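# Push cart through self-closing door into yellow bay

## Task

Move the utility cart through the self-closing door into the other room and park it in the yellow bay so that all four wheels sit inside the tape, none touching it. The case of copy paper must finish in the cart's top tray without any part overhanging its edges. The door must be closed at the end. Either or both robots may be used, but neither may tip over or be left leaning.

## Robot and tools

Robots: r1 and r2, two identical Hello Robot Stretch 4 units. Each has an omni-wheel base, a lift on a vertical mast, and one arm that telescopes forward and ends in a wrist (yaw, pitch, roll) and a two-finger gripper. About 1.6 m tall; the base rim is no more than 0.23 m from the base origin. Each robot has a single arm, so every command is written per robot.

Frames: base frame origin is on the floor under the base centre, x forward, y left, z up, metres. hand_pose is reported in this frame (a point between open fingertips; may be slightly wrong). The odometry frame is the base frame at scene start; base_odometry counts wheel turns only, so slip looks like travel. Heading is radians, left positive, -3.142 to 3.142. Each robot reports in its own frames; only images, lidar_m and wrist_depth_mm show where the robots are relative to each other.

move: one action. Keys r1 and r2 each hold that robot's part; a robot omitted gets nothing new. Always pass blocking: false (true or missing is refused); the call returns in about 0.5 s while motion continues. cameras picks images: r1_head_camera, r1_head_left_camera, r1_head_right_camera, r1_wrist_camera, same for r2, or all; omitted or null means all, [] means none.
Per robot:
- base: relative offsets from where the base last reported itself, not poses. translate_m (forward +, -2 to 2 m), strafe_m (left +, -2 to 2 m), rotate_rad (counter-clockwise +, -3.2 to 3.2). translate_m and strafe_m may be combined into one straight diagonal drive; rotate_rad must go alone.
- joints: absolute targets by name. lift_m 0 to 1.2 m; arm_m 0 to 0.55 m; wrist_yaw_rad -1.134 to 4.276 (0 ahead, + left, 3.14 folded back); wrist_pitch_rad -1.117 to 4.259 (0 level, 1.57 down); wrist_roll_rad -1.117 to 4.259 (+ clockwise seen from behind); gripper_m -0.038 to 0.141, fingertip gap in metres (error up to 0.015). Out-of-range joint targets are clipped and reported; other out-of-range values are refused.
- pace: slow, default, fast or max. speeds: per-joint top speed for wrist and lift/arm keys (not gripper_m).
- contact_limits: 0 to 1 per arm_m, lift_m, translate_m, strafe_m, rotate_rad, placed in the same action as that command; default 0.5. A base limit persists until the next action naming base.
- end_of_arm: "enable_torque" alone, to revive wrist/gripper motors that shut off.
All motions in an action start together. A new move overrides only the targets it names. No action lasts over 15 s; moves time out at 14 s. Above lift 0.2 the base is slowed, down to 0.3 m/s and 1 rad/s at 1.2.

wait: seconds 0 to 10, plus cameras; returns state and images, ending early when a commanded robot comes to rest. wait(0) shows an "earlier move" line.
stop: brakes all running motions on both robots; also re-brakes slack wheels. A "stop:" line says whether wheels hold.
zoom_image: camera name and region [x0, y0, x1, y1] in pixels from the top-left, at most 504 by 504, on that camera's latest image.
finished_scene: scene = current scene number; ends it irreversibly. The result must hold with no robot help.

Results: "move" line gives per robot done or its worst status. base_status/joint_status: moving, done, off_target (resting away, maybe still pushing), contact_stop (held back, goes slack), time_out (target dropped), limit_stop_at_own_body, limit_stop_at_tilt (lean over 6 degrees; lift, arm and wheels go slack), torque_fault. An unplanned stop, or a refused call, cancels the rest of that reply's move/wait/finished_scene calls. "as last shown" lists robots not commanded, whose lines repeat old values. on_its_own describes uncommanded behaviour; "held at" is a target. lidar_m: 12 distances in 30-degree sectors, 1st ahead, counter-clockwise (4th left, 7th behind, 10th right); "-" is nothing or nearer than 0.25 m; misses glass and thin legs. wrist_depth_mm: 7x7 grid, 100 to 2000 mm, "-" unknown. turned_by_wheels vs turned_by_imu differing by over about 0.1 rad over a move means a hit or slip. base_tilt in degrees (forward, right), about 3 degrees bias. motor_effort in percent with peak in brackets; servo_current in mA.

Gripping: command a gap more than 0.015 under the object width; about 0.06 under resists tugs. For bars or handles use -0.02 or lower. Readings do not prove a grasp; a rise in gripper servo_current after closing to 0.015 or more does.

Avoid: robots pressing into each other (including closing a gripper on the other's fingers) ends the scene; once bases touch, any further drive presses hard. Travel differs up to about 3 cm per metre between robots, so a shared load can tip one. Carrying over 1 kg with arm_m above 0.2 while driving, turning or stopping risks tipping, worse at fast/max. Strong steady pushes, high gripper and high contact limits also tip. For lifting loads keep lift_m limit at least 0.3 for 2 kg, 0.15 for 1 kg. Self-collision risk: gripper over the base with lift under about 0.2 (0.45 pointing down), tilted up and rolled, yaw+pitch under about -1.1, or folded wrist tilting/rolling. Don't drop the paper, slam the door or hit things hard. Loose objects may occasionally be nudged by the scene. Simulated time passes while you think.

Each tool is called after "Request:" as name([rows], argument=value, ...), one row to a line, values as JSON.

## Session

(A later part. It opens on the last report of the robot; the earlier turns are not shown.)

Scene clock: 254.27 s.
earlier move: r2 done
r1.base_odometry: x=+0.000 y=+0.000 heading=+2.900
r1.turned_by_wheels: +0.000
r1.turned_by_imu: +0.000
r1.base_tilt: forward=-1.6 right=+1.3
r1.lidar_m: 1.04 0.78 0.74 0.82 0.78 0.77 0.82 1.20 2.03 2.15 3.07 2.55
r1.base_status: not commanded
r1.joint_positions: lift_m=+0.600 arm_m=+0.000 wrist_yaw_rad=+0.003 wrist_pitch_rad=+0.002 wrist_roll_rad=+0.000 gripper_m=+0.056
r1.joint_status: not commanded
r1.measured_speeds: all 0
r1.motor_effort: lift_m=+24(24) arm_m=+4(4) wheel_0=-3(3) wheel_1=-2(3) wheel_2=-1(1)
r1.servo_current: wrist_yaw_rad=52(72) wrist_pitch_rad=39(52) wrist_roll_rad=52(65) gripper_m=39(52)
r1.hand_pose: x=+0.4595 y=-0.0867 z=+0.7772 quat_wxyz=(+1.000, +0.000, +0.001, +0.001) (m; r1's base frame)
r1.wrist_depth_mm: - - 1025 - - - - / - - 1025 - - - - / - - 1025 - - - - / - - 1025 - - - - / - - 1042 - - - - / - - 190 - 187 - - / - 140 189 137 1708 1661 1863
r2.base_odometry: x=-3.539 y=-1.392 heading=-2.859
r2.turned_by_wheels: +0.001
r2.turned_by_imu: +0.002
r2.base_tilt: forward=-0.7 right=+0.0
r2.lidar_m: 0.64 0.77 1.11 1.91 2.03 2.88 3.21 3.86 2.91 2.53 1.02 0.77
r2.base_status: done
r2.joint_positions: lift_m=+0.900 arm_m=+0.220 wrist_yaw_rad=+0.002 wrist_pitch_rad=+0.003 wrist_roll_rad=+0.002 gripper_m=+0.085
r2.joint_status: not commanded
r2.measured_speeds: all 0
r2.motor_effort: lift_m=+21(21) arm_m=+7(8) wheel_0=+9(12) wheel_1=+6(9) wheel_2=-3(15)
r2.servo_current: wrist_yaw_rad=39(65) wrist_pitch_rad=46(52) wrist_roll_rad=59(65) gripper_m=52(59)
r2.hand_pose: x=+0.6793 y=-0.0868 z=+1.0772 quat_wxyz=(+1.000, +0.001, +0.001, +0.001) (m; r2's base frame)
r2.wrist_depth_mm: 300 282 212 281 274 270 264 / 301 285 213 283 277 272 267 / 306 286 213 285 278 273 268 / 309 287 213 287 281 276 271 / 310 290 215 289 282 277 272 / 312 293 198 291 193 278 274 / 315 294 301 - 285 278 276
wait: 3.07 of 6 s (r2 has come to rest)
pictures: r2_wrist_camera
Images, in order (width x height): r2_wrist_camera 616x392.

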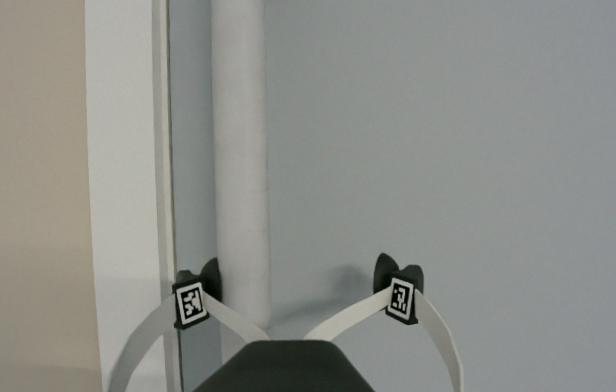

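Request:
move(r2={"base":{"translate_m":-0.12,"strafe_m":0.03}}, blocking=false, cameras=[])

Request:
wait(seconds=4, cameras=[])

Request:
move(r2={"base":{"rotate_rad":-0.09}}, blocking=false, cameras=[])

Request:
wait(seconds=3, cameras=[])

Request:
move(r2={"base":{"strafe_m":0.06,"translate_m":0.01}}, blocking=false, cameras=[])

Request:
wait(seconds=3, cameras=["r2_wrist_camera"])

Scene clock: 266.70 s.
move: r2 moving
r1: as last shown
r1.lidar_m: 1.04 0.78 0.75 0.80 0.80 0.77 0.84 1.20 2.04 2.15 3.04 2.51
r1.motor_effort: lift_m=+24(24) arm_m=+4(4) wheel_0=-2(3) wheel_1=-2(2) wheel_2=-1(1)
r1.servo_current: wrist_yaw_rad=46(59) wrist_pitch_rad=39(46) wrist_roll_rad=46(46) gripper_m=46(46)
r1.wrist_depth_mm: - - 1025 - - - - / - - 991 - - - - / - - 1025 - - - - / - - 1025 - - - - / - - 1025 - - - - / - - 190 - 188 - - / - 141 188 137 1808 1661 1808
r2.base_odometry: x=-3.507 y=-1.390 heading=-2.859
r2.turned_by_wheels: +0.000
r2.turned_by_imu: +0.000
r2.base_tilt: forward=-0.6 right=+0.1
r2.lidar_m: 0.70 0.81 1.14 1.91 2.01 2.84 - 3.85 2.93 2.61 1.04 0.78
r2.base_status: translate_m moving; strafe_m moving
r2.joint_positions: lift_m=+0.900 arm_m=+0.220 wrist_yaw_rad=+0.002 wrist_pitch_rad=+0.003 wrist_roll_rad=+0.002 gripper_m=+0.085
r2.joint_status: not commanded
r2.measured_speeds: translate_m=-0.121 strafe_m=+0.029 rotate_rad=-0.003 lift_m=+0.000 arm_m=+0.000 wrist_yaw_rad=+0.000 wrist_pitch_rad=+0.000 wrist_roll_rad=+0.000
r2.motor_effort: lift_m=+21(21) arm_m=+7(7) wheel_0=-6(10) wheel_1=-6(7) wheel_2=+11(14)
r2.servo_current: wrist_yaw_rad=46(52) wrist_pitch_rad=39(46) wrist_roll_rad=39(52) gripper_m=52(52)
r2.hand_pose: x=+0.6793 y=-0.0868 z=+1.0772 quat_wxyz=(+1.000, +0.001, +0.001, +0.001) (m; r2's base frame)
r2.wrist_depth_mm: 325 306 314 306 301 297 291 / 327 309 315 307 304 298 293 / 329 310 317 310 306 300 297 / 329 310 320 314 307 301 300 / 334 312 243 315 307 304 300 / 336 315 198 319 193 307 300 / 336 319 327 - 310 306 303
pictures: none
No camera images: "cameras" was empty.

Scene clock: 267.87 s.
earlier move: r2 done
r1.base_odometry: x=+0.000 y=+0.000 heading=+2.900
r1.turned_by_wheels: +0.000
r1.turned_by_imu: +0.000
r1.base_tilt: forward=-1.6 right=+1.2
r1.lidar_m: 1.06 0.77 0.75 0.81 0.79 0.75 0.83 1.20 2.04 2.16 3.08 2.52
r1.base_status: not commanded
r1.joint_positions: lift_m=+0.600 arm_m=+0.000 wrist_yaw_rad=+0.003 wrist_pitch_rad=+0.002 wrist_roll_rad=+0.000 gripper_m=+0.056
r1.joint_status: not commanded
r1.measured_speeds: all 0
r1.motor_effort: lift_m=+24(24) arm_m=+4(4) wheel_0=-2(3) wheel_1=-2(2) wheel_2=-1(1)
r1.servo_current: wrist_yaw_rad=59(59) wrist_pitch_rad=46(52) wrist_roll_rad=52(59) gripper_m=46(46)
r1.hand_pose: x=+0.4595 y=-0.0867 z=+0.7772 quat_wxyz=(+1.000, +0.000, +0.001, +0.001) (m; r1's base frame)
r1.wrist_depth_mm: - - 1008 - - - - / - - 1008 - - - - / - - 1008 - - - - / - - 1008 - - - - / - - 1025 - - - - / - - 190 - 188 - - / - 141 189 137 1808 1618 1863
r2.base_odometry: x=-3.416 y=-1.387 heading=-2.859
r2.turned_by_wheels: +0.000
r2.turned_by_imu: +0.000
r2.base_tilt: forward=-0.6 right=+0.1
r2.lidar_m: 0.75 0.92 1.26 1.87 2.03 2.81 3.09 3.91 2.95 2.84 1.18 0.89
r2.base_status: done
r2.joint_positions: lift_m=+0.900 arm_m=+0.220 wrist_yaw_rad=+0.002 wrist_pitch_rad=+0.003 wrist_roll_rad=+0.002 gripper_m=+0.085
r2.joint_status: not commanded
r2.measured_speeds: all 0
r2.motor_effort: lift_m=+21(21) arm_m=+7(7) wheel_0=-3(11) wheel_1=-3(7) wheel_2=+2(14)
r2.servo_current: wrist_yaw_rad=46(59) wrist_pitch_rad=39(46) wrist_roll_rad=46(65) gripper_m=59(59)
r2.hand_pose: x=+0.6793 y=-0.0868 z=+1.0772 quat_wxyz=(+1.000, +0.001, +0.001, +0.001) (m; r2's base frame)
r2.wrist_depth_mm: 424 415 397 397 394 389 379 / 424 418 397 399 394 387 384 / 427 418 402 407 394 394 387 / 427 421 404 334 404 392 389 / 433 427 404 332 404 397 392 / 436 430 196 332 186 399 394 / 439 430 413 - - 402 397
wait: 1.17 of 4 s (r2 has come to rest)
pictures: none
No camera images: "cameras" was empty.

Scene clock: 268.37 s.
move: r2 moving
r1: as last shown
r1.base_tilt: forward=-1.6 right=+1.3
r1.lidar_m: 1.05 0.77 0.75 0.81 0.79 0.74 0.82 1.19 2.03 2.16 3.06 2.55
r1.motor_effort: lift_m=+24(24) arm_m=+4(4) wheel_0=-3(3) wheel_1=-2(2) wheel_2=-1(1)
r1.servo_current: wrist_yaw_rad=39(59) wrist_pitch_rad=46(46) wrist_roll_rad=46(52) gripper_m=33(46)
r1.wrist_depth_mm: - - 1008 - - - - / - - 1025 - - - - / - - 1008 - - - - / - - 1008 - - - - / - - 1025 - - - - / - - 190 - 187 - - / - 140 189 137 1756 1661 1808
r2.base_odometry: x=-3.416 y=-1.387 heading=-2.948
r2.turned_by_wheels: -0.089
r2.turned_by_imu: -0.087
r2.base_tilt: forward=-0.7 right=+0.1
r2.lidar_m: 0.75 0.87 1.15 1.91 1.97 2.56 3.06 4.27 3.00 2.85 1.30 0.90
r2.base_status: rotate_rad moving
r2.joint_positions: lift_m=+0.900 arm_m=+0.220 wrist_yaw_rad=+0.002 wrist_pitch_rad=+0.003 wrist_roll_rad=+0.002 gripper_m=+0.085
r2.joint_status: not commanded
r2.measured_speeds: all 0
r2.motor_effort: lift_m=+21(21) arm_m=+7(7) wheel_0=+1(7) wheel_1=+2(7) wheel_2=+4(9)
r2.servo_current: wrist_yaw_rad=46(52) wrist_pitch_rad=39(46) wrist_roll_rad=46(52) gripper_m=46(59)
r2.hand_pose: x=+0.6793 y=-0.0868 z=+1.0772 quat_wxyz=(+1.000, +0.001, +0.001, +0.001) (m; r2's base frame)
r2.wrist_depth_mm: 404 392 404 - - - - / 402 397 329 - - - - / 407 399 332 - - - - / 410 402 336 - - - - / 415 404 334 - - - - / 415 404 195 - 184 - - / 415 410 340 - - - -
pictures: none
No camera images: "cameras" was empty.

Scene clock: 268.60 s.
earlier move: r2 done
r1.base_odometry: x=+0.000 y=+0.000 heading=+2.900
r1.turned_by_wheels: +0.000
r1.turned_by_imu: +0.000
r1.base_tilt: forward=-1.6 right=+1.3
r1.lidar_m: 1.05 0.78 0.74 0.81 0.78 0.75 0.81 1.24 2.02 2.18 3.08 2.51
r1.base_status: not commanded
r1.joint_positions: lift_m=+0.600 arm_m=+0.000 wrist_yaw_rad=+0.003 wrist_pitch_rad=+0.002 wrist_roll_rad=+0.000 gripper_m=+0.056
r1.joint_status: not commanded
r1.measured_speeds: all 0
r1.motor_effort: lift_m=+24(24) arm_m=+4(4) wheel_0=-2(3) wheel_1=-2(2) wheel_2=-1(1)
r1.servo_current: wrist_yaw_rad=52(59) wrist_pitch_rad=39(46) wrist_roll_rad=52(52) gripper_m=39(46)
r1.hand_pose: x=+0.4595 y=-0.0867 z=+0.7772 quat_wxyz=(+1.000, +0.000, +0.001, +0.001) (m; r1's base frame)
r1.wrist_depth_mm: - - 1008 - - - - / - - 991 - - - - / - - 1025 - - - - / - - 1042 - - - - / - - 1025 - - - - / - - 190 - 187 - - / - 140 189 137 1808 1618 1808
r2.base_odometry: x=-3.416 y=-1.387 heading=-2.948
r2.turned_by_wheels: +0.000
r2.turned_by_imu: +0.000
r2.base_tilt: forward=-0.7 right=+0.0
r2.lidar_m: 0.74 0.89 1.14 1.90 1.97 2.58 3.06 4.28 3.00 2.84 1.30 0.90
r2.base_status: done
r2.joint_positions: lift_m=+0.900 arm_m=+0.220 wrist_yaw_rad=+0.002 wrist_pitch_rad=+0.003 wrist_roll_rad=+0.002 gripper_m=+0.085
r2.joint_status: not commanded
r2.measured_speeds: all 0
r2.motor_effort: lift_m=+21(21) arm_m=+7(7) wheel_0=+2(7) wheel_1=+2(7) wheel_2=+4(9)
r2.servo_current: wrist_yaw_rad=46(59) wrist_pitch_rad=39(46) wrist_roll_rad=46(52) gripper_m=46(59)
r2.hand_pose: x=+0.6793 y=-0.0868 z=+1.0772 quat_wxyz=(+1.000, +0.001, +0.001, +0.001) (m; r2's base frame)
r2.wrist_depth_mm: 404 392 404 404 - - - / 407 394 329 - - - - / 407 399 334 - - - - / 413 402 338 - - - - / 413 404 338 - - - - / 415 404 194 - 184 - - / 418 407 - - - - -
wait: 0.23 of 3 s (r2 has come to rest)
pictures: none
No camera images: "cameras" was empty.

Scene clock: 269.10 s.
move: r2 moving
r1: as last shown
r1.base_tilt: forward=-1.5 right=+1.3
r1.lidar_m: 1.05 0.76 0.75 0.82 0.79 0.74 0.83 1.18 2.04 2.16 3.07 2.56
r1.motor_effort: lift_m=+24(24) arm_m=+3(4) wheel_0=-3(3) wheel_1=-2(3) wheel_2=-1(1)
r1.servo_current: wrist_yaw_rad=59(65) wrist_pitch_rad=46(46) wrist_roll_rad=65(65) gripper_m=46(46)
r1.wrist_depth_mm: - - 1008 - - - - / - - 1008 - - - - / - - 1008 - - - - / - - 1008 - - - - / - - 1025 - - - - / - - 190 - 188 - - / - 140 189 137 1808 1661 1863
r2.base_odometry: x=-3.415 y=-1.420 heading=-2.949
r2.turned_by_wheels: +0.000
r2.turned_by_imu: +0.000
r2.base_tilt: forward=-0.7 right=+0.1
r2.lidar_m: 0.77 0.87 1.15 1.85 1.93 2.53 3.07 3.10 3.04 2.86 1.30 0.89
r2.base_status: translate_m moving; strafe_m moving
r2.joint_positions: lift_m=+0.900 arm_m=+0.220 wrist_yaw_rad=+0.002 wrist_pitch_rad=+0.003 wrist_roll_rad=+0.002 gripper_m=+0.085
r2.joint_status: not commanded
r2.measured_speeds: translate_m=+0.020 strafe_m=+0.125 rotate_rad=-0.002 lift_m=+0.000 arm_m=+0.000 wrist_yaw_rad=+0.000 wrist_pitch_rad=+0.000 wrist_roll_rad=+0.000
r2.motor_effort: lift_m=+21(21) arm_m=+7(7) wheel_0=-5(9) wheel_1=+11(12) wheel_2=-7(8)
r2.servo_current: wrist_yaw_rad=52(59) wrist_pitch_rad=39(46) wrist_roll_rad=46(52) gripper_m=52(52)
r2.hand_pose: x=+0.6793 y=-0.0868 z=+1.0772 quat_wxyz=(+1.000, +0.001, +0.001, +0.001) (m; r2's base frame)
r2.wrist_depth_mm: 397 389 399 404 404 407 410 / 402 392 404 407 407 - - / 402 394 404 407 - - - / 407 397 334 - - - - / 407 399 332 - - - - / 410 399 195 - 184 - - / 413 413 415 - - - -
pictures: none
No camera images: "cameras" was empty.

Scene clock: 269.83 s.
earlier move: r2 done
r1.base_odometry: x=+0.000 y=+0.000 heading=+2.900
r1.turned_by_wheels: +0.000
r1.turned_by_imu: +0.000
r1.base_tilt: forward=-1.6 right=+1.3
r1.lidar_m: 1.04 0.76 0.75 0.81 0.81 0.74 0.83 1.22 2.04 2.15 3.05 2.53
r1.base_status: not commanded
r1.joint_positions: lift_m=+0.600 arm_m=+0.000 wrist_yaw_rad=+0.003 wrist_pitch_rad=+0.002 wrist_roll_rad=+0.000 gripper_m=+0.056
r1.joint_status: not commanded
r1.measured_speeds: all 0
r1.motor_effort: lift_m=+24(24) arm_m=+4(4) wheel_0=-3(3) wheel_1=-2(3) wheel_2=-1(1)
r1.servo_current: wrist_yaw_rad=33(65) wrist_pitch_rad=39(46) wrist_roll_rad=52(65) gripper_m=39(46)
r1.hand_pose: x=+0.4595 y=-0.0867 z=+0.7772 quat_wxyz=(+1.000, +0.000, +0.001, +0.001) (m; r1's base frame)
r1.wrist_depth_mm: - - 1025 - - - - / - - 1008 - - - - / - - 1008 - - - - / - - 1025 - - - - / - - 1025 - - - - / - - 190 - 187 - - / - 140 189 137 1756 1661 1808
r2.base_odometry: x=-3.414 y=-1.448 heading=-2.949
r2.turned_by_wheels: +0.000
r2.turned_by_imu: +0.000
r2.base_tilt: forward=-0.7 right=+0.0
r2.lidar_m: 0.76 0.87 1.17 1.82 1.90 2.51 3.07 3.12 3.05 2.89 1.25 0.89
r2.base_status: done
r2.joint_positions: lift_m=+0.900 arm_m=+0.220 wrist_yaw_rad=+0.002 wrist_pitch_rad=+0.003 wrist_roll_rad=+0.002 gripper_m=+0.085
r2.joint_status: not commanded
r2.measured_speeds: all 0
r2.motor_effort: lift_m=+21(21) arm_m=+7(7) wheel_0=-1(9) wheel_1=+1(12) wheel_2=-4(8)
r2.servo_current: wrist_yaw_rad=39(65) wrist_pitch_rad=46(52) wrist_roll_rad=46(52) gripper_m=52(52)
r2.hand_pose: x=+0.6793 y=-0.0868 z=+1.0772 quat_wxyz=(+1.000, +0.001, +0.001, +0.001) (m; r2's base frame)
r2.wrist_depth_mm: 392 394 394 394 397 397 399 / 397 394 397 397 397 399 399 / 397 397 399 399 399 397 402 / 399 402 402 402 404 404 404 / 402 404 389 407 404 407 407 / 404 404 196 327 185 - - / 404 410 394 - - - -
wait: 0.73 of 3 s (r2 has come to rest)
pictures: r2_wrist_camera
Images, in order (width x height): r2_wrist_camera 616x392.

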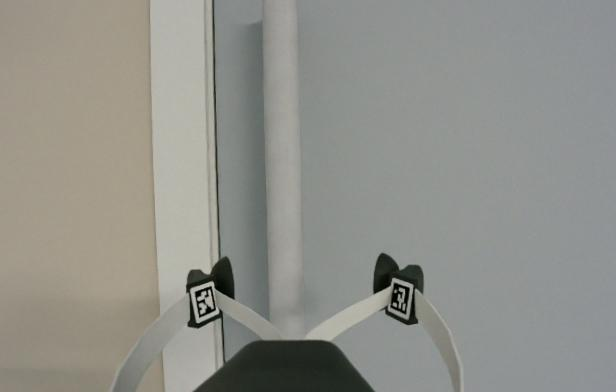

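Request:
move(r2={"base":{"translate_m":0.158,"strafe_m":0.009},"pace":"slow"}, blocking=false, cameras=[])

Request:
wait(seconds=4, cameras=["r2_wrist_camera"])

Request:
move(r2={"joints":{"gripper_m":-0.03}}, blocking=false, cameras=[])

Request:
wait(seconds=3, cameras=["r2_wrist_camera"])

Scene clock: 276.17 s.
move: r2 moving
r1: as last shown
r1.lidar_m: 1.05 0.77 0.72 0.79 0.78 0.76 0.83 1.19 2.02 2.15 3.07 2.54
r1.motor_effort: lift_m=+24(24) arm_m=+4(4) wheel_0=-3(3) wheel_1=-2(2) wheel_2=-1(1)
r1.servo_current: wrist_yaw_rad=59(59) wrist_pitch_rad=39(46) wrist_roll_rad=46(65) gripper_m=39(46)
r1.wrist_depth_mm: - - 1025 - - - - / - - 1025 - - - - / - - 1025 - - - - / - - 1025 - - - - / - - 1025 - - - - / - - 190 - 187 - - / - 140 189 137 1808 1661 1808
r2.base_odometry: x=-3.426 y=-1.451 heading=-2.948
r2.turned_by_wheels: +0.000
r2.turned_by_imu: +0.001
r2.base_tilt: forward=-0.7 right=+0.1
r2.lidar_m: 0.77 0.85 1.16 1.82 1.89 2.52 3.10 3.13 3.05 2.91 1.26 0.86
r2.base_status: translate_m moving; strafe_m moving
r2.joint_positions: lift_m=+0.900 arm_m=+0.220 wrist_yaw_rad=+0.002 wrist_pitch_rad=+0.003 wrist_roll_rad=+0.002 gripper_m=+0.085
r2.joint_status: not commanded
r2.measured_speeds: translate_m=+0.049 strafe_m=+0.003 rotate_rad=+0.002 lift_m=+0.000 arm_m=+0.000 wrist_yaw_rad=+0.000 wrist_pitch_rad=+0.000 wrist_roll_rad=+0.000
r2.motor_effort: lift_m=+21(21) arm_m=+7(7) wheel_0=+6(9) wheel_1=+6(8) wheel_2=-9(11)
r2.servo_current: wrist_yaw_rad=46(59) wrist_pitch_rad=46(46) wrist_roll_rad=52(59) gripper_m=46(59)
r2.hand_pose: x=+0.6793 y=-0.0868 z=+1.0772 quat_wxyz=(+1.000, +0.001, +0.001, +0.001) (m; r2's base frame)
r2.wrist_depth_mm: 382 382 387 384 384 384 387 / 382 384 387 384 389 389 389 / 384 384 387 387 389 392 392 / 389 389 389 394 394 392 394 / 392 389 382 394 394 394 397 / 392 394 196 320 193 399 397 / 394 397 384 - 399 404 402
pictures: none
No camera images: "cameras" was empty.

Scene clock: 278.53 s.
earlier move: r2 done
r1.base_odometry: x=+0.000 y=+0.000 heading=+2.900
r1.turned_by_wheels: +0.000
r1.turned_by_imu: +0.000
r1.base_tilt: forward=-1.6 right=+1.3
r1.lidar_m: 1.03 0.76 0.74 0.81 0.80 0.76 0.84 1.20 2.02 2.15 3.05 2.54
r1.base_status: not commanded
r1.joint_positions: lift_m=+0.600 arm_m=+0.000 wrist_yaw_rad=+0.003 wrist_pitch_rad=+0.002 wrist_roll_rad=+0.000 gripper_m=+0.056
r1.joint_status: not commanded
r1.measured_speeds: all 0
r1.motor_effort: lift_m=+24(24) arm_m=+4(4) wheel_0=-3(3) wheel_1=-2(2) wheel_2=-1(1)
r1.servo_current: wrist_yaw_rad=46(78) wrist_pitch_rad=46(52) wrist_roll_rad=39(72) gripper_m=46(46)
r1.hand_pose: x=+0.4595 y=-0.0867 z=+0.7772 quat_wxyz=(+1.000, +0.000, +0.001, +0.001) (m; r1's base frame)
r1.wrist_depth_mm: - - 1008 - - - - / - - 1025 - - - - / - - 1042 - - - - / - - 1025 - - - - / - - 1042 - - - - / - - 190 - 187 - - / - 141 188 136 1808 1661 1808
r2.base_odometry: x=-3.567 y=-1.487 heading=-2.948
r2.turned_by_wheels: +0.000
r2.turned_by_imu: +0.000
r2.base_tilt: forward=-0.7 right=+0.0
r2.lidar_m: 0.62 0.69 0.95 1.82 1.90 2.47 3.24 3.25 3.04 2.88 1.06 0.72
r2.base_status: done
r2.joint_positions: lift_m=+0.900 arm_m=+0.220 wrist_yaw_rad=+0.002 wrist_pitch_rad=+0.003 wrist_roll_rad=+0.002 gripper_m=+0.085
r2.joint_status: not commanded
r2.measured_speeds: all 0
r2.motor_effort: lift_m=+21(21) arm_m=+7(7) wheel_0=+4(10) wheel_1=+6(8) wheel_2=-7(12)
r2.servo_current: wrist_yaw_rad=46(65) wrist_pitch_rad=46(46) wrist_roll_rad=46(65) gripper_m=52(59)
r2.hand_pose: x=+0.6793 y=-0.0868 z=+1.0772 quat_wxyz=(+1.000, +0.001, +0.001, +0.001) (m; r2's base frame)
r2.wrist_depth_mm: 227 228 242 241 243 244 245 / 229 229 242 244 244 245 246 / 241 230 242 245 246 247 247 / 243 231 246 246 247 249 250 / 244 234 247 174 249 250 250 / 246 234 190 175 192 252 253 / 247 236 250 - 253 253 254
wait: 2.37 of 4 s (r2 has come to rest)
pictures: r2_wrist_camera
Images, in order (width x height): r2_wrist_camera 616x392.

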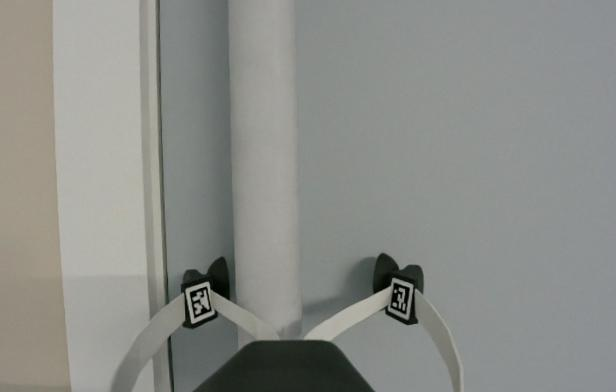

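Scene clock: 279.03 s.
move: r2 moving
r1: as last shown
r1.lidar_m: 1.05 0.75 0.73 0.79 0.79 0.75 0.82 1.19 2.04 2.13 3.07 2.54
r1.motor_effort: lift_m=+24(24) arm_m=+3(4) wheel_0=-2(3) wheel_1=-2(2) wheel_2=-1(1)
r1.servo_current: wrist_yaw_rad=52(59) wrist_pitch_rad=39(46) wrist_roll_rad=33(65) gripper_m=39(46)
r1.wrist_depth_mm: - - 1025 - - - - / - - 1025 - - - - / - - 1025 - - - - / - - 1008 - - - - / - - 1025 - - - - / - - 190 - 187 - - / - 141 189 137 1863 1661 1863
r2.base_odometry: x=-3.567 y=-1.487 heading=-2.948
r2.turned_by_wheels: +0.000
r2.turned_by_imu: +0.000
r2.base_tilt: forward=-0.7 right=+0.0
r2.lidar_m: 0.62 0.69 0.94 1.83 1.92 2.52 3.24 3.23 3.08 2.90 1.06 0.72
r2.base_status: not commanded
r2.joint_positions: lift_m=+0.900 arm_m=+0.220 wrist_yaw_rad=+0.002 wrist_pitch_rad=+0.003 wrist_roll_rad=+0.002 gripper_m=+0.067
r2.joint_status: gripper_m moving
r2.measured_speeds: translate_m=+0.000 strafe_m=+0.000 rotate_rad=+0.001 lift_m=+0.000 arm_m=+0.000 wrist_yaw_rad=+0.000 wrist_pitch_rad=+0.000 wrist_roll_rad=+0.000
r2.motor_effort: lift_m=+21(21) arm_m=+7(7) wheel_0=+5(5) wheel_1=+6(6) wheel_2=-6(7)
r2.servo_current: wrist_yaw_rad=46(52) wrist_pitch_rad=39(46) wrist_roll_rad=46(46) gripper_m=137(156)
r2.hand_pose: x=+0.6793 y=-0.0868 z=+1.0772 quat_wxyz=(+1.000, +0.001, +0.001, +0.001) (m; r2's base frame)
r2.wrist_depth_mm: 240 227 241 240 241 241 240 / 240 229 243 242 242 241 242 / 243 230 245 243 243 244 243 / 245 233 246 178 246 245 245 / 246 233 246 167 247 247 247 / 248 235 191 167 195 249 248 / 249 236 250 - 250 250 250
pictures: none
No camera images: "cameras" was empty.

Scene clock: 280.37 s.
earlier move: r2 done
r1.base_odometry: x=+0.000 y=+0.000 heading=+2.900
r1.turned_by_wheels: +0.000
r1.turned_by_imu: +0.000
r1.base_tilt: forward=-1.6 right=+1.3
r1.lidar_m: 1.06 0.77 0.74 0.81 0.81 0.77 0.82 1.20 2.04 2.14 3.05 2.53
r1.base_status: not commanded
r1.joint_positions: lift_m=+0.600 arm_m=+0.000 wrist_yaw_rad=+0.003 wrist_pitch_rad=+0.002 wrist_roll_rad=+0.000 gripper_m=+0.056
r1.joint_status: not commanded
r1.measured_speeds: all 0
r1.motor_effort: lift_m=+24(24) arm_m=+3(4) wheel_0=-2(3) wheel_1=-2(2) wheel_2=-1(1)
r1.servo_current: wrist_yaw_rad=52(59) wrist_pitch_rad=39(52) wrist_roll_rad=46(65) gripper_m=46(46)
r1.hand_pose: x=+0.4595 y=-0.0867 z=+0.7772 quat_wxyz=(+1.000, +0.000, +0.001, +0.001) (m; r1's base frame)
r1.wrist_depth_mm: - - 1025 - - - - / - - 1025 - - - - / - - 1025 - - - - / - - 1042 - - - - / - - 1008 - - - - / - - 190 - 187 - - / - 140 189 137 1708 1618 1863
r2.base_odometry: x=-3.567 y=-1.487 heading=-2.948
r2.turned_by_wheels: +0.001
r2.turned_by_imu: +0.001
r2.base_tilt: forward=-0.7 right=+0.0
r2.lidar_m: 0.58 0.70 0.94 1.83 1.88 2.51 3.24 3.26 3.10 2.89 1.07 0.73
r2.base_status: not commanded
r2.joint_positions: lift_m=+0.900 arm_m=+0.220 wrist_yaw_rad=+0.007 wrist_pitch_rad=+0.003 wrist_roll_rad=+0.002 gripper_m=-0.029
r2.joint_status: all done
r2.measured_speeds: all 0
r2.motor_effort: lift_m=+21(21) arm_m=+6(7) wheel_0=+5(5) wheel_1=+5(6) wheel_2=+2(7)
r2.servo_current: wrist_yaw_rad=52(59) wrist_pitch_rad=39(52) wrist_roll_rad=46(59) gripper_m=104(208)
r2.hand_pose: x=+0.6797 y=-0.0855 z=+1.0772 quat_wxyz=(+1.000, +0.001, +0.001, +0.003) (m; r2's base frame)
r2.wrist_depth_mm: 240 227 240 165 238 237 236 / 240 228 241 165 240 239 237 / 243 229 242 165 241 239 241 / 244 231 244 166 242 242 240 / 247 232 246 167 244 243 242 / 248 234 183 167 181 244 244 / 249 236 249 - 247 245 246
wait: 1.33 of 3 s (r2 has come to rest)
pictures: r2_wrist_camera
Images, in order (width x height): r2_wrist_camera 616x392.

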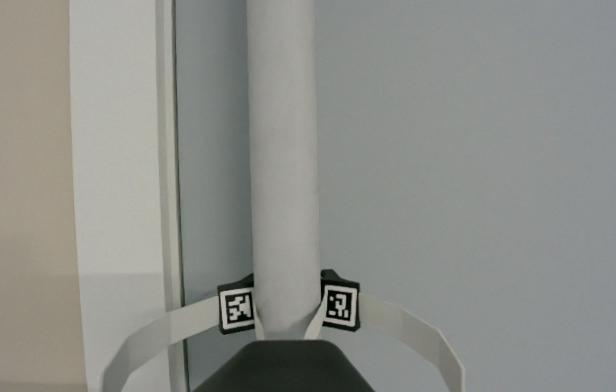

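Hooked. Pull open stepwise.

Request:
move(r2={"base":{"translate_m":-0.25,"strafe_m":0.056},"joints":{"wrist_yaw_rad":-0.3},"pace":"slow","contact_limits":{"translate_m":0.8}}, blocking=false, cameras=[])

Request:
wait(seconds=6, cameras=["r2_wrist_camera"])

Request:
move(r2={"base":{"translate_m":-0.256,"strafe_m":0.002},"joints":{"wrist_yaw_rad":-0.05},"pace":"slow","contact_limits":{"translate_m":0.8}}, blocking=false, cameras=[])

Request:
wait(seconds=6, cameras=["r2_wrist_camera"])

Request:
move(r2={"base":{"translate_m":-0.24,"strafe_m":-0.04},"joints":{"wrist_yaw_rad":0.2},"pace":"slow","contact_limits":{"translate_m":0.8}}, blocking=false, cameras=[])

Request:
wait(seconds=6, cameras=["r2_wrist_camera","r2_head_camera"])

Scene clock: 287.77 s.
move: r2 moving
r1: as last shown
r1.lidar_m: 1.05 0.79 0.73 0.78 0.81 0.75 0.81 1.18 2.04 2.14 3.07 2.54
r1.motor_effort: lift_m=+24(24) arm_m=+4(4) wheel_0=-2(3) wheel_1=-2(2) wheel_2=-1(1)
r1.servo_current: wrist_yaw_rad=52(52) wrist_pitch_rad=39(46) wrist_roll_rad=52(72) gripper_m=39(46)
r1.wrist_depth_mm: - - 1008 - - - - / - - 1008 - - - - / - - 1008 1863 - - - / - - 1025 - - - - / - - 1025 - - - - / - - 190 - 187 - - / - 141 189 137 1756 1661 1863
r2.base_odometry: x=-3.555 y=-1.487 heading=-2.945
r2.turned_by_wheels: +0.003
r2.turned_by_imu: +0.004
r2.base_tilt: forward=-0.6 right=+0.0
r2.lidar_m: 0.63 0.71 0.97 1.84 1.91 2.50 3.21 3.27 3.06 2.90 1.04 0.73
r2.base_status: translate_m moving; strafe_m moving
r2.joint_positions: lift_m=+0.900 arm_m=+0.220 wrist_yaw_rad=-0.087 wrist_pitch_rad=+0.003 wrist_roll_rad=+0.002 gripper_m=-0.029
r2.joint_status: wrist_yaw_rad moving
r2.measured_speeds: translate_m=-0.047 strafe_m=+0.010 rotate_rad=+0.004 lift_m=+0.000 arm_m=+0.000 wrist_yaw_rad=-0.159 wrist_pitch_rad=+0.000 wrist_roll_rad=+0.000
r2.motor_effort: lift_m=+21(21) arm_m=-5(6) wheel_0=+9(12) wheel_1=+0(5) wheel_2=+28(31)
r2.servo_current: wrist_yaw_rad=930(930) wrist_pitch_rad=39(46) wrist_roll_rad=46(46) gripper_m=104(117)
r2.contact_limits: translate_m 0.8
r2.hand_pose: x=+0.6707 y=-0.1121 z=+1.0772 quat_wxyz=(+0.999, +0.001, +0.001, -0.043) (m; r2's base frame)
r2.wrist_depth_mm: 244 235 237 241 245 248 250 / 246 237 238 243 246 249 252 / 247 238 240 243 248 251 253 / 248 239 241 174 250 252 254 / 251 240 243 167 251 254 257 / 252 242 180 167 251 256 259 / 253 243 246 - 252 257 259
pictures: none
No camera images: "cameras" was empty.

Scene clock: 291.30 s.
earlier move: r2 done
r1.base_odometry: x=+0.000 y=+0.000 heading=+2.900
r1.turned_by_wheels: +0.000
r1.turned_by_imu: +0.000
r1.base_tilt: forward=-1.6 right=+1.3
r1.lidar_m: 1.04 0.76 0.75 0.81 0.78 0.77 0.84 1.20 2.04 2.15 3.06 2.55
r1.base_status: not commanded
r1.joint_positions: lift_m=+0.600 arm_m=+0.000 wrist_yaw_rad=+0.003 wrist_pitch_rad=+0.002 wrist_roll_rad=+0.000 gripper_m=+0.056
r1.joint_status: not commanded
r1.measured_speeds: all 0
r1.motor_effort: lift_m=+24(24) arm_m=+4(4) wheel_0=-3(3) wheel_1=-2(2) wheel_2=-1(1)
r1.servo_current: wrist_yaw_rad=39(78) wrist_pitch_rad=46(52) wrist_roll_rad=52(72) gripper_m=39(52)
r1.hand_pose: x=+0.4595 y=-0.0867 z=+0.7772 quat_wxyz=(+1.000, +0.000, +0.001, +0.001) (m; r1's base frame)
r1.wrist_depth_mm: - - 1008 - - - - / - - 1025 - - - - / - - 1025 - - - - / - - 1042 - - - - / - - 1008 - - - - / - - 190 - 187 - - / - 141 189 143 1756 1661 1863
r2.base_odometry: x=-3.312 y=-1.493 heading=-2.947
r2.turned_by_wheels: -0.003
r2.turned_by_imu: -0.192
r2.base_tilt: forward=-0.6 right=+0.1
r2.lidar_m: 0.59 0.87 1.05 1.71 1.73 2.02 3.69 3.07 3.49 3.03 1.71 0.73
r2.base_status: done
r2.joint_positions: lift_m=+0.900 arm_m=+0.220 wrist_yaw_rad=-0.284 wrist_pitch_rad=+0.003 wrist_roll_rad=+0.001 gripper_m=-0.029
r2.joint_status: all done
r2.measured_speeds: all 0
r2.motor_effort: lift_m=+21(21) arm_m=-6(7) wheel_0=-4(24) wheel_1=+0(21) wheel_2=+12(33)
r2.servo_current: wrist_yaw_rad=91(943) wrist_pitch_rad=46(52) wrist_roll_rad=59(59) gripper_m=117(117)
r2.contact_limits: translate_m 0.8
r2.hand_pose: x=+0.6435 y=-0.1646 z=+1.0772 quat_wxyz=(+0.990, +0.001, +0.001, -0.141) (m; r2's base frame)
r2.wrist_depth_mm: 382 187 223 162 353 - - / 384 188 224 163 353 - - / 387 188 224 164 353 - - / 394 190 224 165 351 - - / 389 189 225 166 357 - - / 392 186 187 167 180 - - / 392 186 220 - 377 - -
wait: 3.53 of 6 s (r2 has come to rest)
pictures: r2_wrist_camera
Images, in order (width x height): r2_wrist_camera 616x392.

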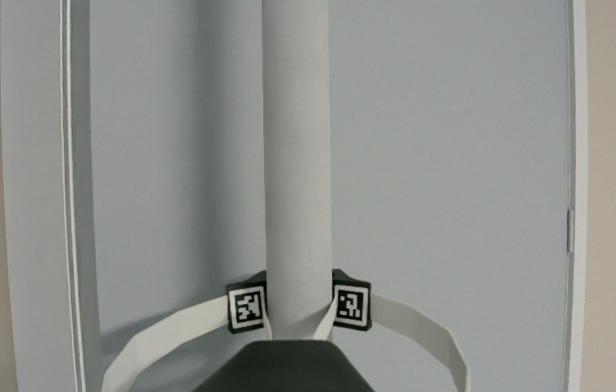

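Scene clock: 291.80 s.
move: r2 moving
r1: as last shown
r1.lidar_m: 1.05 0.76 0.74 0.79 0.79 0.75 0.84 1.18 2.04 2.15 3.05 2.53
r1.motor_effort: lift_m=+24(24) arm_m=+4(4) wheel_0=-2(3) wheel_1=-2(2) wheel_2=-1(1)
r1.servo_current: wrist_yaw_rad=59(59) wrist_pitch_rad=39(46) wrist_roll_rad=52(52) gripper_m=39(46)
r1.wrist_depth_mm: - - 1008 - - - - / - - 1025 - - - - / - - 1025 - - - - / - - 1042 - - - - / - - 1025 - - - - / - - 190 - 187 - - / - 140 189 142 1808 1661 1808
r2.base_odometry: x=-3.299 y=-1.491 heading=-2.949
r2.turned_by_wheels: -0.001
r2.turned_by_imu: -0.034
r2.base_tilt: forward=-0.1 right=+0.3
r2.lidar_m: 0.60 0.87 1.02 1.69 1.71 1.96 3.43 3.06 3.55 3.04 1.82 0.79
r2.base_status: translate_m moving; strafe_m moving
r2.joint_positions: lift_m=+0.900 arm_m=+0.220 wrist_yaw_rad=-0.065 wrist_pitch_rad=+0.003 wrist_roll_rad=+0.001 gripper_m=-0.029
r2.joint_status: wrist_yaw_rad moving
r2.measured_speeds: translate_m=-0.048 strafe_m=+0.002 rotate_rad=+0.011 lift_m=+0.000 arm_m=+0.000 wrist_yaw_rad=+0.347 wrist_pitch_rad=+0.000 wrist_roll_rad=+0.000
r2.motor_effort: lift_m=+21(21) arm_m=-7(7) wheel_0=-23(23) wheel_1=-6(9) wheel_2=+10(20)
r2.servo_current: wrist_yaw_rad=26(117) wrist_pitch_rad=46(46) wrist_roll_rad=52(59) gripper_m=104(117)
r2.contact_limits: translate_m 0.8
r2.hand_pose: x=+0.6732 y=-0.1061 z=+1.0772 quat_wxyz=(+0.999, +0.001, +0.001, -0.033) (m; r2's base frame)
r2.wrist_depth_mm: 402 203 224 164 312 375 - / 402 204 220 165 312 377 - / 404 205 221 166 310 377 - / 404 205 221 166 306 368 - / 407 206 223 168 309 370 - / 410 206 210 167 180 373 - / 410 204 220 - 329 351 -
pictures: none
No camera images: "cameras" was empty.

Scene clock: 295.23 s.
earlier move: r2 done
r1.base_odometry: x=+0.000 y=+0.000 heading=+2.900
r1.turned_by_wheels: +0.000
r1.turned_by_imu: +0.000
r1.base_tilt: forward=-1.6 right=+1.2
r1.lidar_m: 1.04 0.79 0.74 0.79 0.81 0.77 0.84 1.19 2.04 2.16 3.06 2.52
r1.base_status: not commanded
r1.joint_positions: lift_m=+0.600 arm_m=+0.000 wrist_yaw_rad=+0.003 wrist_pitch_rad=+0.002 wrist_roll_rad=+0.000 gripper_m=+0.056
r1.joint_status: not commanded
r1.measured_speeds: all 0
r1.motor_effort: lift_m=+24(24) arm_m=+4(4) wheel_0=-2(3) wheel_1=-2(2) wheel_2=-1(1)
r1.servo_current: wrist_yaw_rad=52(72) wrist_pitch_rad=46(52) wrist_roll_rad=46(78) gripper_m=39(52)
r1.hand_pose: x=+0.4595 y=-0.0867 z=+0.7772 quat_wxyz=(+1.000, +0.000, +0.001, +0.001) (m; r1's base frame)
r1.wrist_depth_mm: - - 1008 - - - - / - - 1025 - - - - / - - 1025 - - - - / - - 1025 - - - - / - - 1042 - - - - / - - 189 - 187 - - / - 140 189 153 1756 1661 1808
r2.base_odometry: x=-3.061 y=-1.446 heading=-2.944
r2.turned_by_wheels: +0.004
r2.turned_by_imu: -0.516
r2.base_tilt: forward=+2.5 right=+1.9
r2.lidar_m: 0.55 0.85 0.86 1.00 1.48 1.50 1.72 2.97 3.11 2.55 1.86 1.73
r2.base_status: done
r2.joint_positions: lift_m=+0.900 arm_m=+0.220 wrist_yaw_rad=-0.026 wrist_pitch_rad=-0.009 wrist_roll_rad=+0.001 gripper_m=-0.029
r2.joint_status: all done
r2.measured_speeds: all 0
r2.on_its_own: base_tilt is 3.6 degrees off its reading at the scene's start (forward=-0.6 right=+0.1); wrist_yaw_rad is at rest, and its servo_current (156 mA) is outside its rest range (0 to 104 mA)
r2.motor_effort: lift_m=+13(21) arm_m=-10(10) wheel_0=+3(25) wheel_1=-5(24) wheel_2=+36(37)
r2.servo_current: wrist_yaw_rad=156(156) wrist_pitch_rad=52(59) wrist_roll_rad=39(59) gripper_m=117(124)
r2.contact_limits: translate_m 0.8
r2.hand_pose: x=+0.6773 y=-0.0948 z=+1.0812 quat_wxyz=(+1.000, +0.001, -0.004, -0.013) (m; r2's base frame)
r2.wrist_depth_mm: 140 178 238 166 - - - / 141 177 237 - - - - / 139 177 235 167 - - - / 141 176 234 168 - - - / 144 175 230 171 - - - / 143 165 185 172 167 - - / 142 152 216 - - - -
wait: 3.43 of 6 s (r2 has come to rest)
pictures: r2_wrist_camera
Images, in order (width x height): r2_wrist_camera 616x392.

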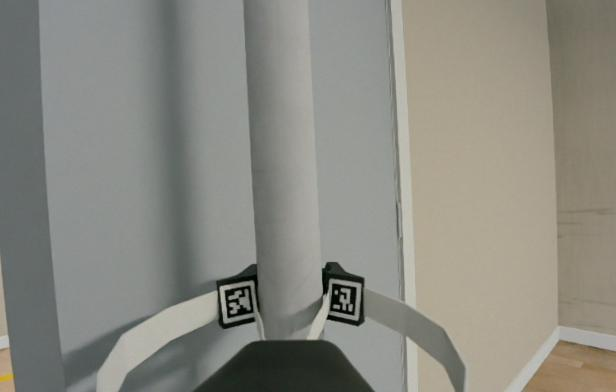

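Scene clock: 295.73 s.
move: r2 moving
r1: as last shown
r1.base_tilt: forward=-1.6 right=+1.3
r1.lidar_m: 1.03 0.77 0.75 0.80 0.79 0.77 0.83 1.22 2.03 2.16 3.05 2.50
r1.motor_effort: lift_m=+24(24) arm_m=+4(4) wheel_0=-3(3) wheel_1=-2(2) wheel_2=-1(1)
r1.servo_current: wrist_yaw_rad=52(59) wrist_pitch_rad=39(52) wrist_roll_rad=46(59) gripper_m=39(46)
r1.wrist_depth_mm: - - 1008 - - - - / - - 991 - - - - / - - 1025 - - - - / - - 1025 - - - - / - - 1025 - - - - / - - 190 - 188 - - / - 140 189 153 1756 1661 1808
r2.base_odometry: x=-3.049 y=-1.441 heading=-2.943
r2.turned_by_wheels: +0.002
r2.turned_by_imu: -0.039
r2.base_tilt: forward=+2.8 right=+2.0
r2.lidar_m: 0.56 0.86 0.84 0.97 1.51 1.50 1.71 2.79 3.11 2.41 1.72 1.62
r2.base_status: translate_m moving; strafe_m moving
r2.joint_positions: lift_m=+0.900 arm_m=+0.220 wrist_yaw_rad=+0.202 wrist_pitch_rad=-0.009 wrist_roll_rad=+0.001 gripper_m=-0.029
r2.joint_status: wrist_yaw_rad moving
r2.measured_speeds: translate_m=-0.047 strafe_m=-0.006 rotate_rad=+0.014 lift_m=+0.000 arm_m=+0.000 wrist_yaw_rad=+0.325 wrist_pitch_rad=+0.000 wrist_roll_rad=+0.000
r2.on_its_own: base_tilt is 3.9 degrees off its reading at the scene's start (forward=-0.6 right=+0.1)
r2.motor_effort: lift_m=+13(13) arm_m=-9(10) wheel_0=-4(10) wheel_1=-5(6) wheel_2=+27(36)
r2.servo_current: wrist_yaw_rad=52(124) wrist_pitch_rad=59(59) wrist_roll_rad=39(59) gripper_m=111(117)
r2.contact_limits: translate_m 0.8
r2.hand_pose: x=+0.6913 y=-0.0278 z=+1.0812 quat_wxyz=(+0.995, +0.001, -0.004, +0.101) (m; r2's base frame)
r2.wrist_depth_mm: 160 181 235 166 - - - / 161 181 224 169 - - - / 163 180 231 168 - - - / 167 179 230 168 - - - / 166 182 236 170 - - - / 174 177 186 171 174 - - / 173 164 208 - - - -
pictures: none
No camera images: "cameras" was empty.

Scene clock: 301.73 s.
earlier move: r2 contact_stop
r1.base_odometry: x=+0.000 y=+0.000 heading=+2.900
r1.turned_by_wheels: +0.000
r1.turned_by_imu: +0.000
r1.base_tilt: forward=-1.5 right=+1.3
r1.lidar_m: 1.06 0.75 0.74 0.82 0.78 0.77 0.82 1.21 2.03 2.14 3.08 2.53
r1.base_status: not commanded
r1.joint_positions: lift_m=+0.600 arm_m=+0.000 wrist_yaw_rad=+0.003 wrist_pitch_rad=+0.002 wrist_roll_rad=+0.000 gripper_m=+0.056
r1.joint_status: not commanded
r1.measured_speeds: all 0
r1.motor_effort: lift_m=+24(24) arm_m=+4(4) wheel_0=-2(3) wheel_1=-2(3) wheel_2=-1(1)
r1.servo_current: wrist_yaw_rad=65(72) wrist_pitch_rad=39(52) wrist_roll_rad=26(65) gripper_m=39(52)
r1.hand_pose: x=+0.4595 y=-0.0867 z=+0.7772 quat_wxyz=(+1.000, +0.000, +0.001, +0.001) (m; r1's base frame)
r1.wrist_depth_mm: - - 1025 - - - - / - - 1008 - - - - / - - 1008 1983 - - - / - - 1025 - - - - / - - 1025 - - - - / - - 190 - 187 - - / - 140 189 137 1808 1708 1808
r2.base_odometry: x=-3.040 y=-1.420 heading=-2.540
r2.turned_by_wheels: +0.403
r2.turned_by_imu: +0.227
r2.base_tilt: forward=-0.6 right=+0.1
r2.lidar_m: 0.61 0.66 0.66 0.89 1.52 1.58 2.07 3.30 3.27 3.44 3.19 0.96
r2.base_status: translate_m contact_stop; strafe_m contact_stop
r2.joint_positions: lift_m=+0.900 arm_m=+0.220 wrist_yaw_rad=+0.204 wrist_pitch_rad=+0.004 wrist_roll_rad=+0.001 gripper_m=-0.029
r2.joint_status: all done
r2.measured_speeds: translate_m=+0.016 strafe_m=-0.003 rotate_rad=+0.030 lift_m=+0.000 arm_m=+0.000 wrist_yaw_rad=+0.000 wrist_pitch_rad=+0.000 wrist_roll_rad=+0.000
r2.on_its_own: the wheels are slack since a contact_stop
r2.motor_effort: lift_m=+19(20) arm_m=-4(10) wheel_0=+1(10) wheel_1=+0(7) wheel_2=+0(37)
r2.servo_current: wrist_yaw_rad=59(124) wrist_pitch_rad=46(72) wrist_roll_rad=46(65) gripper_m=104(117)
r2.contact_limits: translate_m 0.8
r2.hand_pose: x=+0.6911 y=-0.0270 z=+1.0770 quat_wxyz=(+0.995, +0.000, +0.002, +0.102) (m; r2's base frame)
r2.wrist_depth_mm: 272 209 222 163 287 332 382 / 273 210 224 163 287 334 384 / 274 212 225 165 287 336 387 / 277 212 227 165 289 340 392 / 279 285 227 167 293 340 389 / 281 286 185 167 180 349 394 / 279 287 224 - 307 347 -
wait: 6.00 s; no rest
pictures: r2_head_camera, r2_wrist_camera
Images, in order (width x height): r2_head_camera 420x560, r2_wrist_camera 616x392.

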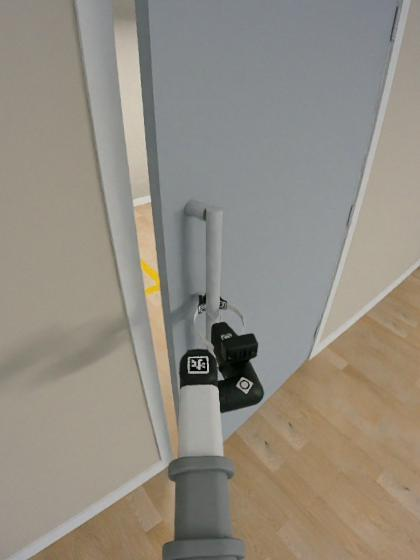

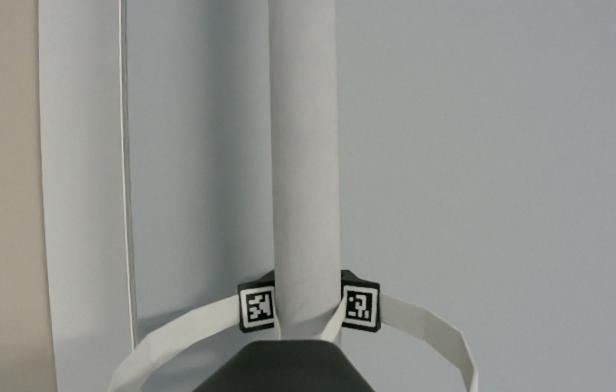

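Request:
move(r2={"base":{"strafe_m":-0.05,"translate_m":-0.05},"pace":"slow","contact_limits":{"translate_m":0.8}}, blocking=false, cameras=[])

Request:
wait(seconds=4, cameras=[])

Request:
move(r2={"base":{"rotate_rad":0.2},"joints":{"wrist_yaw_rad":0.1},"pace":"slow","contact_limits":{"rotate_rad":0.8}}, blocking=false, cameras=[])

Request:
wait(seconds=3, cameras=["r2_head_camera"])

Scene clock: 327.37 s.
earlier move: r2 contact_stop
move: r2 moving
r1: as last shown
r1.turned_by_imu: -0.001
r1.base_tilt: forward=-1.6 right=+1.3
r1.lidar_m: 1.05 0.76 0.74 0.79 0.79 0.76 0.81 1.21 2.03 2.14 3.04 2.52
r1.motor_effort: lift_m=+24(24) arm_m=+4(4) wheel_0=-2(3) wheel_1=-2(2) wheel_2=-1(1)
r1.servo_current: wrist_yaw_rad=59(59) wrist_pitch_rad=39(46) wrist_roll_rad=59(59) gripper_m=46(46)
r1.wrist_depth_mm: - - 1008 - - - - / - - 1008 - - - - / - - 1008 1863 - - - / - - 1025 - - - - / - - 1042 - - - - / - - 190 - 188 - - / - 140 189 137 1808 1618 1808
r2.base_odometry: x=-3.114 y=-1.442 heading=-2.409
r2.turned_by_wheels: +0.130
r2.turned_by_imu: +0.123
r2.base_tilt: forward=-0.6 right=+0.0
r2.lidar_m: 0.63 0.60 0.65 0.93 1.60 1.71 2.38 3.33 4.32 3.23 2.15 0.86
r2.base_status: earlier translate_m contact_stop (by the wheels' count: +0.057 of -0.240); earlier strafe_m contact_stop (by the wheels' count: -0.077 of -0.040); translate_m moving; strafe_m moving
r2.joint_positions: lift_m=+0.900 arm_m=+0.220 wrist_yaw_rad=+0.204 wrist_pitch_rad=+0.004 wrist_roll_rad=+0.001 gripper_m=-0.029
r2.joint_status: not commanded
r2.measured_speeds: translate_m=-0.038 strafe_m=-0.037 rotate_rad=+0.005 lift_m=+0.000 arm_m=+0.000 wrist_yaw_rad=+0.000 wrist_pitch_rad=+0.000 wrist_roll_rad=+0.000
r2.motor_effort: lift_m=+19(19) arm_m=-4(4) wheel_0=+4(4) wheel_1=-15(15) wheel_2=+20(22)
r2.servo_current: wrist_yaw_rad=52(52) wrist_pitch_rad=46(46) wrist_roll_rad=39(52) gripper_m=98(104)
r2.contact_limits: translate_m 0.8
r2.hand_pose: x=+0.6910 y=-0.0272 z=+1.0770 quat_wxyz=(+0.995, +0.000, +0.002, +0.102) (m; r2's base frame)
r2.wrist_depth_mm: 205 212 231 161 258 279 293 / 206 213 232 163 259 278 293 / 208 215 233 165 262 281 297 / 208 215 235 166 264 285 300 / 210 216 236 167 267 283 300 / 213 217 186 167 180 287 304 / 213 213 236 - 271 279 306
pictures: none
No camera images: "cameras" was empty.

Scene clock: 328.80 s.
earlier move: r2 done
r1.base_odometry: x=+0.000 y=+0.000 heading=+2.900
r1.turned_by_wheels: +0.000
r1.turned_by_imu: +0.000
r1.base_tilt: forward=-1.6 right=+1.2
r1.lidar_m: 1.03 0.79 0.75 0.80 0.80 0.77 0.82 1.19 2.03 2.15 3.07 2.55
r1.base_status: not commanded
r1.joint_positions: lift_m=+0.600 arm_m=+0.000 wrist_yaw_rad=+0.003 wrist_pitch_rad=+0.002 wrist_roll_rad=+0.000 gripper_m=+0.056
r1.joint_status: not commanded
r1.measured_speeds: all 0
r1.motor_effort: lift_m=+24(24) arm_m=+3(4) wheel_0=-3(3) wheel_1=-2(2) wheel_2=-1(1)
r1.servo_current: wrist_yaw_rad=46(65) wrist_pitch_rad=52(52) wrist_roll_rad=39(59) gripper_m=46(46)
r1.hand_pose: x=+0.4595 y=-0.0867 z=+0.7772 quat_wxyz=(+1.000, +0.000, +0.001, +0.001) (m; r1's base frame)
r1.wrist_depth_mm: - - 991 - - - - / - - 1008 - - - - / - - 1042 - - - - / - - 1025 - - - - / - - 1025 - - - - / - - 191 - 187 - - / - 140 189 137 1808 1618 1808
r2.base_odometry: x=-3.111 y=-1.384 heading=-2.408
r2.turned_by_wheels: +0.001
r2.turned_by_imu: +0.002
r2.base_tilt: forward=-0.6 right=+0.0
r2.lidar_m: 0.63 0.67 0.70 1.01 1.62 1.73 2.42 3.27 4.31 3.22 2.34 0.89
r2.base_status: done
r2.joint_positions: lift_m=+0.900 arm_m=+0.220 wrist_yaw_rad=+0.211 wrist_pitch_rad=+0.004 wrist_roll_rad=+0.001 gripper_m=-0.029
r2.joint_status: not commanded
r2.measured_speeds: all 0
r2.motor_effort: lift_m=+19(19) arm_m=-4(4) wheel_0=+12(14) wheel_1=-5(15) wheel_2=+21(25)
r2.servo_current: wrist_yaw_rad=65(78) wrist_pitch_rad=39(46) wrist_roll_rad=39(59) gripper_m=98(104)
r2.contact_limits: translate_m 0.8
r2.hand_pose: x=+0.6912 y=-0.0250 z=+1.0770 quat_wxyz=(+0.994, +0.000, +0.002, +0.105) (m; r2's base frame)
r2.wrist_depth_mm: 257 256 229 163 264 285 303 / 258 258 230 164 264 285 303 / 260 260 234 165 265 287 304 / 262 260 234 166 266 289 307 / 262 262 236 166 270 291 309 / 266 264 186 167 182 294 312 / 266 262 234 - 274 297 314
wait: 1.43 of 4 s (r2 has come to rest)
pictures: none
No camera images: "cameras" was empty.

Scene clock: 329.30 s.
move: r2 moving
r1: as last shown
r1.base_tilt: forward=-1.6 right=+1.3
r1.lidar_m: 1.04 0.78 0.73 0.81 0.80 0.77 0.82 1.17 2.03 2.15 3.05 2.56
r1.motor_effort: lift_m=+24(24) arm_m=+4(4) wheel_0=-3(3) wheel_1=-2(2) wheel_2=-1(1)
r1.servo_current: wrist_yaw_rad=46(59) wrist_pitch_rad=46(52) wrist_roll_rad=46(59) gripper_m=39(46)
r1.wrist_depth_mm: - - 1025 - - - - / - - 1008 - - - - / - - 1025 - - - - / - - 1042 - - - - / - - 1042 - - - - / - - 190 - 187 - - / - 140 189 137 1756 1661 1808
r2.base_odometry: x=-3.111 y=-1.384 heading=-2.290
r2.turned_by_wheels: +0.118
r2.turned_by_imu: +0.107
r2.base_tilt: forward=-0.5 right=+0.2
r2.lidar_m: 0.62 0.67 0.73 1.15 1.62 1.80 2.81 3.30 3.92 3.16 1.72 0.80
r2.base_status: rotate_rad moving
r2.joint_positions: lift_m=+0.900 arm_m=+0.220 wrist_yaw_rad=+0.096 wrist_pitch_rad=+0.004 wrist_roll_rad=+0.001 gripper_m=-0.029
r2.joint_status: wrist_yaw_rad moving
r2.measured_speeds: translate_m=-0.001 strafe_m=-0.004 rotate_rad=+0.398 lift_m=+0.000 arm_m=+0.000 wrist_yaw_rad=-0.133 wrist_pitch_rad=+0.000 wrist_roll_rad=+0.000
r2.motor_effort: lift_m=+19(19) arm_m=-4(5) wheel_0=-18(21) wheel_1=-10(11) wheel_2=-5(19)
r2.servo_current: wrist_yaw_rad=20(358) wrist_pitch_rad=46(46) wrist_roll_rad=52(59) gripper_m=98(104)
r2.contact_limits: rotate_rad 0.8
r2.hand_pose: x=+0.6863 y=-0.0595 z=+1.0770 quat_wxyz=(+0.999, +0.000, +0.002, +0.048) (m; r2's base frame)
r2.wrist_depth_mm: 244 246 224 167 267 291 320 / 243 247 225 166 268 293 320 / 246 251 226 166 271 296 324 / 247 252 227 167 271 296 320 / 248 252 229 168 273 298 327 / 250 255 223 169 179 304 329 / 253 253 227 - 282 290 334
pictures: none
No camera images: "cameras" was empty.

Scene clock: 330.33 s.
earlier move: r2 done
r1.base_odometry: x=+0.000 y=+0.000 heading=+2.900
r1.turned_by_wheels: +0.000
r1.turned_by_imu: +0.000
r1.base_tilt: forward=-1.6 right=+1.3
r1.lidar_m: 1.06 0.77 0.73 0.80 0.80 0.77 0.83 1.19 2.04 2.16 3.06 2.52
r1.base_status: not commanded
r1.joint_positions: lift_m=+0.600 arm_m=+0.000 wrist_yaw_rad=+0.003 wrist_pitch_rad=+0.002 wrist_roll_rad=+0.000 gripper_m=+0.056
r1.joint_status: not commanded
r1.measured_speeds: all 0
r1.motor_effort: lift_m=+24(24) arm_m=+4(4) wheel_0=-3(3) wheel_1=-2(2) wheel_2=-1(1)
r1.servo_current: wrist_yaw_rad=52(59) wrist_pitch_rad=39(52) wrist_roll_rad=52(59) gripper_m=39(46)
r1.hand_pose: x=+0.4595 y=-0.0867 z=+0.7772 quat_wxyz=(+1.000, +0.000, +0.001, +0.001) (m; r1's base frame)
r1.wrist_depth_mm: - - 1025 - - - - / - - 1025 - - - - / - - 1008 1921 - - - / - - 1008 - - - - / - - 1042 - - - - / - - 190 - 187 - - / - 141 189 137 1756 1618 1863
r2.base_odometry: x=-3.111 y=-1.384 heading=-2.209
r2.turned_by_wheels: +0.081
r2.turned_by_imu: -0.081
r2.base_tilt: forward=-0.6 right=+0.1
r2.lidar_m: 0.63 0.60 0.68 0.97 1.59 1.69 2.44 3.30 4.22 3.23 2.04 0.82
r2.base_status: done
r2.joint_positions: lift_m=+0.900 arm_m=+0.220 wrist_yaw_rad=+0.098 wrist_pitch_rad=+0.004 wrist_roll_rad=+0.001 gripper_m=-0.029
r2.joint_status: all done
r2.measured_speeds: translate_m=+0.000 strafe_m=+0.000 rotate_rad=+0.001 lift_m=+0.000 arm_m=+0.000 wrist_yaw_rad=+0.006 wrist_pitch_rad=+0.000 wrist_roll_rad=+0.000
r2.motor_effort: lift_m=+19(19) arm_m=-5(6) wheel_0=-12(36) wheel_1=-7(18) wheel_2=+3(19)
r2.servo_current: wrist_yaw_rad=52(358) wrist_pitch_rad=46(52) wrist_roll_rad=46(65) gripper_m=91(104)
r2.contact_limits: rotate_rad 0.8
r2.hand_pose: x=+0.6866 y=-0.0588 z=+1.0770 quat_wxyz=(+0.999, +0.000, +0.002, +0.049) (m; r2's base frame)
r2.wrist_depth_mm: 213 217 227 164 267 297 332 / 214 220 226 165 271 298 325 / 215 220 227 165 272 300 334 / 215 222 230 165 273 304 336 / 216 223 230 167 278 304 336 / 219 224 224 167 179 306 342 / 219 222 230 - 286 310 343
wait: 1.03 of 3 s (r2 has come to rest)
pictures: r2_head_camera
Images, in order (width x height): r2_head_camera 420x560.

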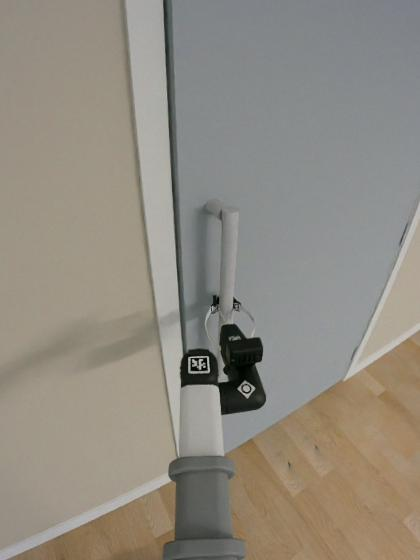

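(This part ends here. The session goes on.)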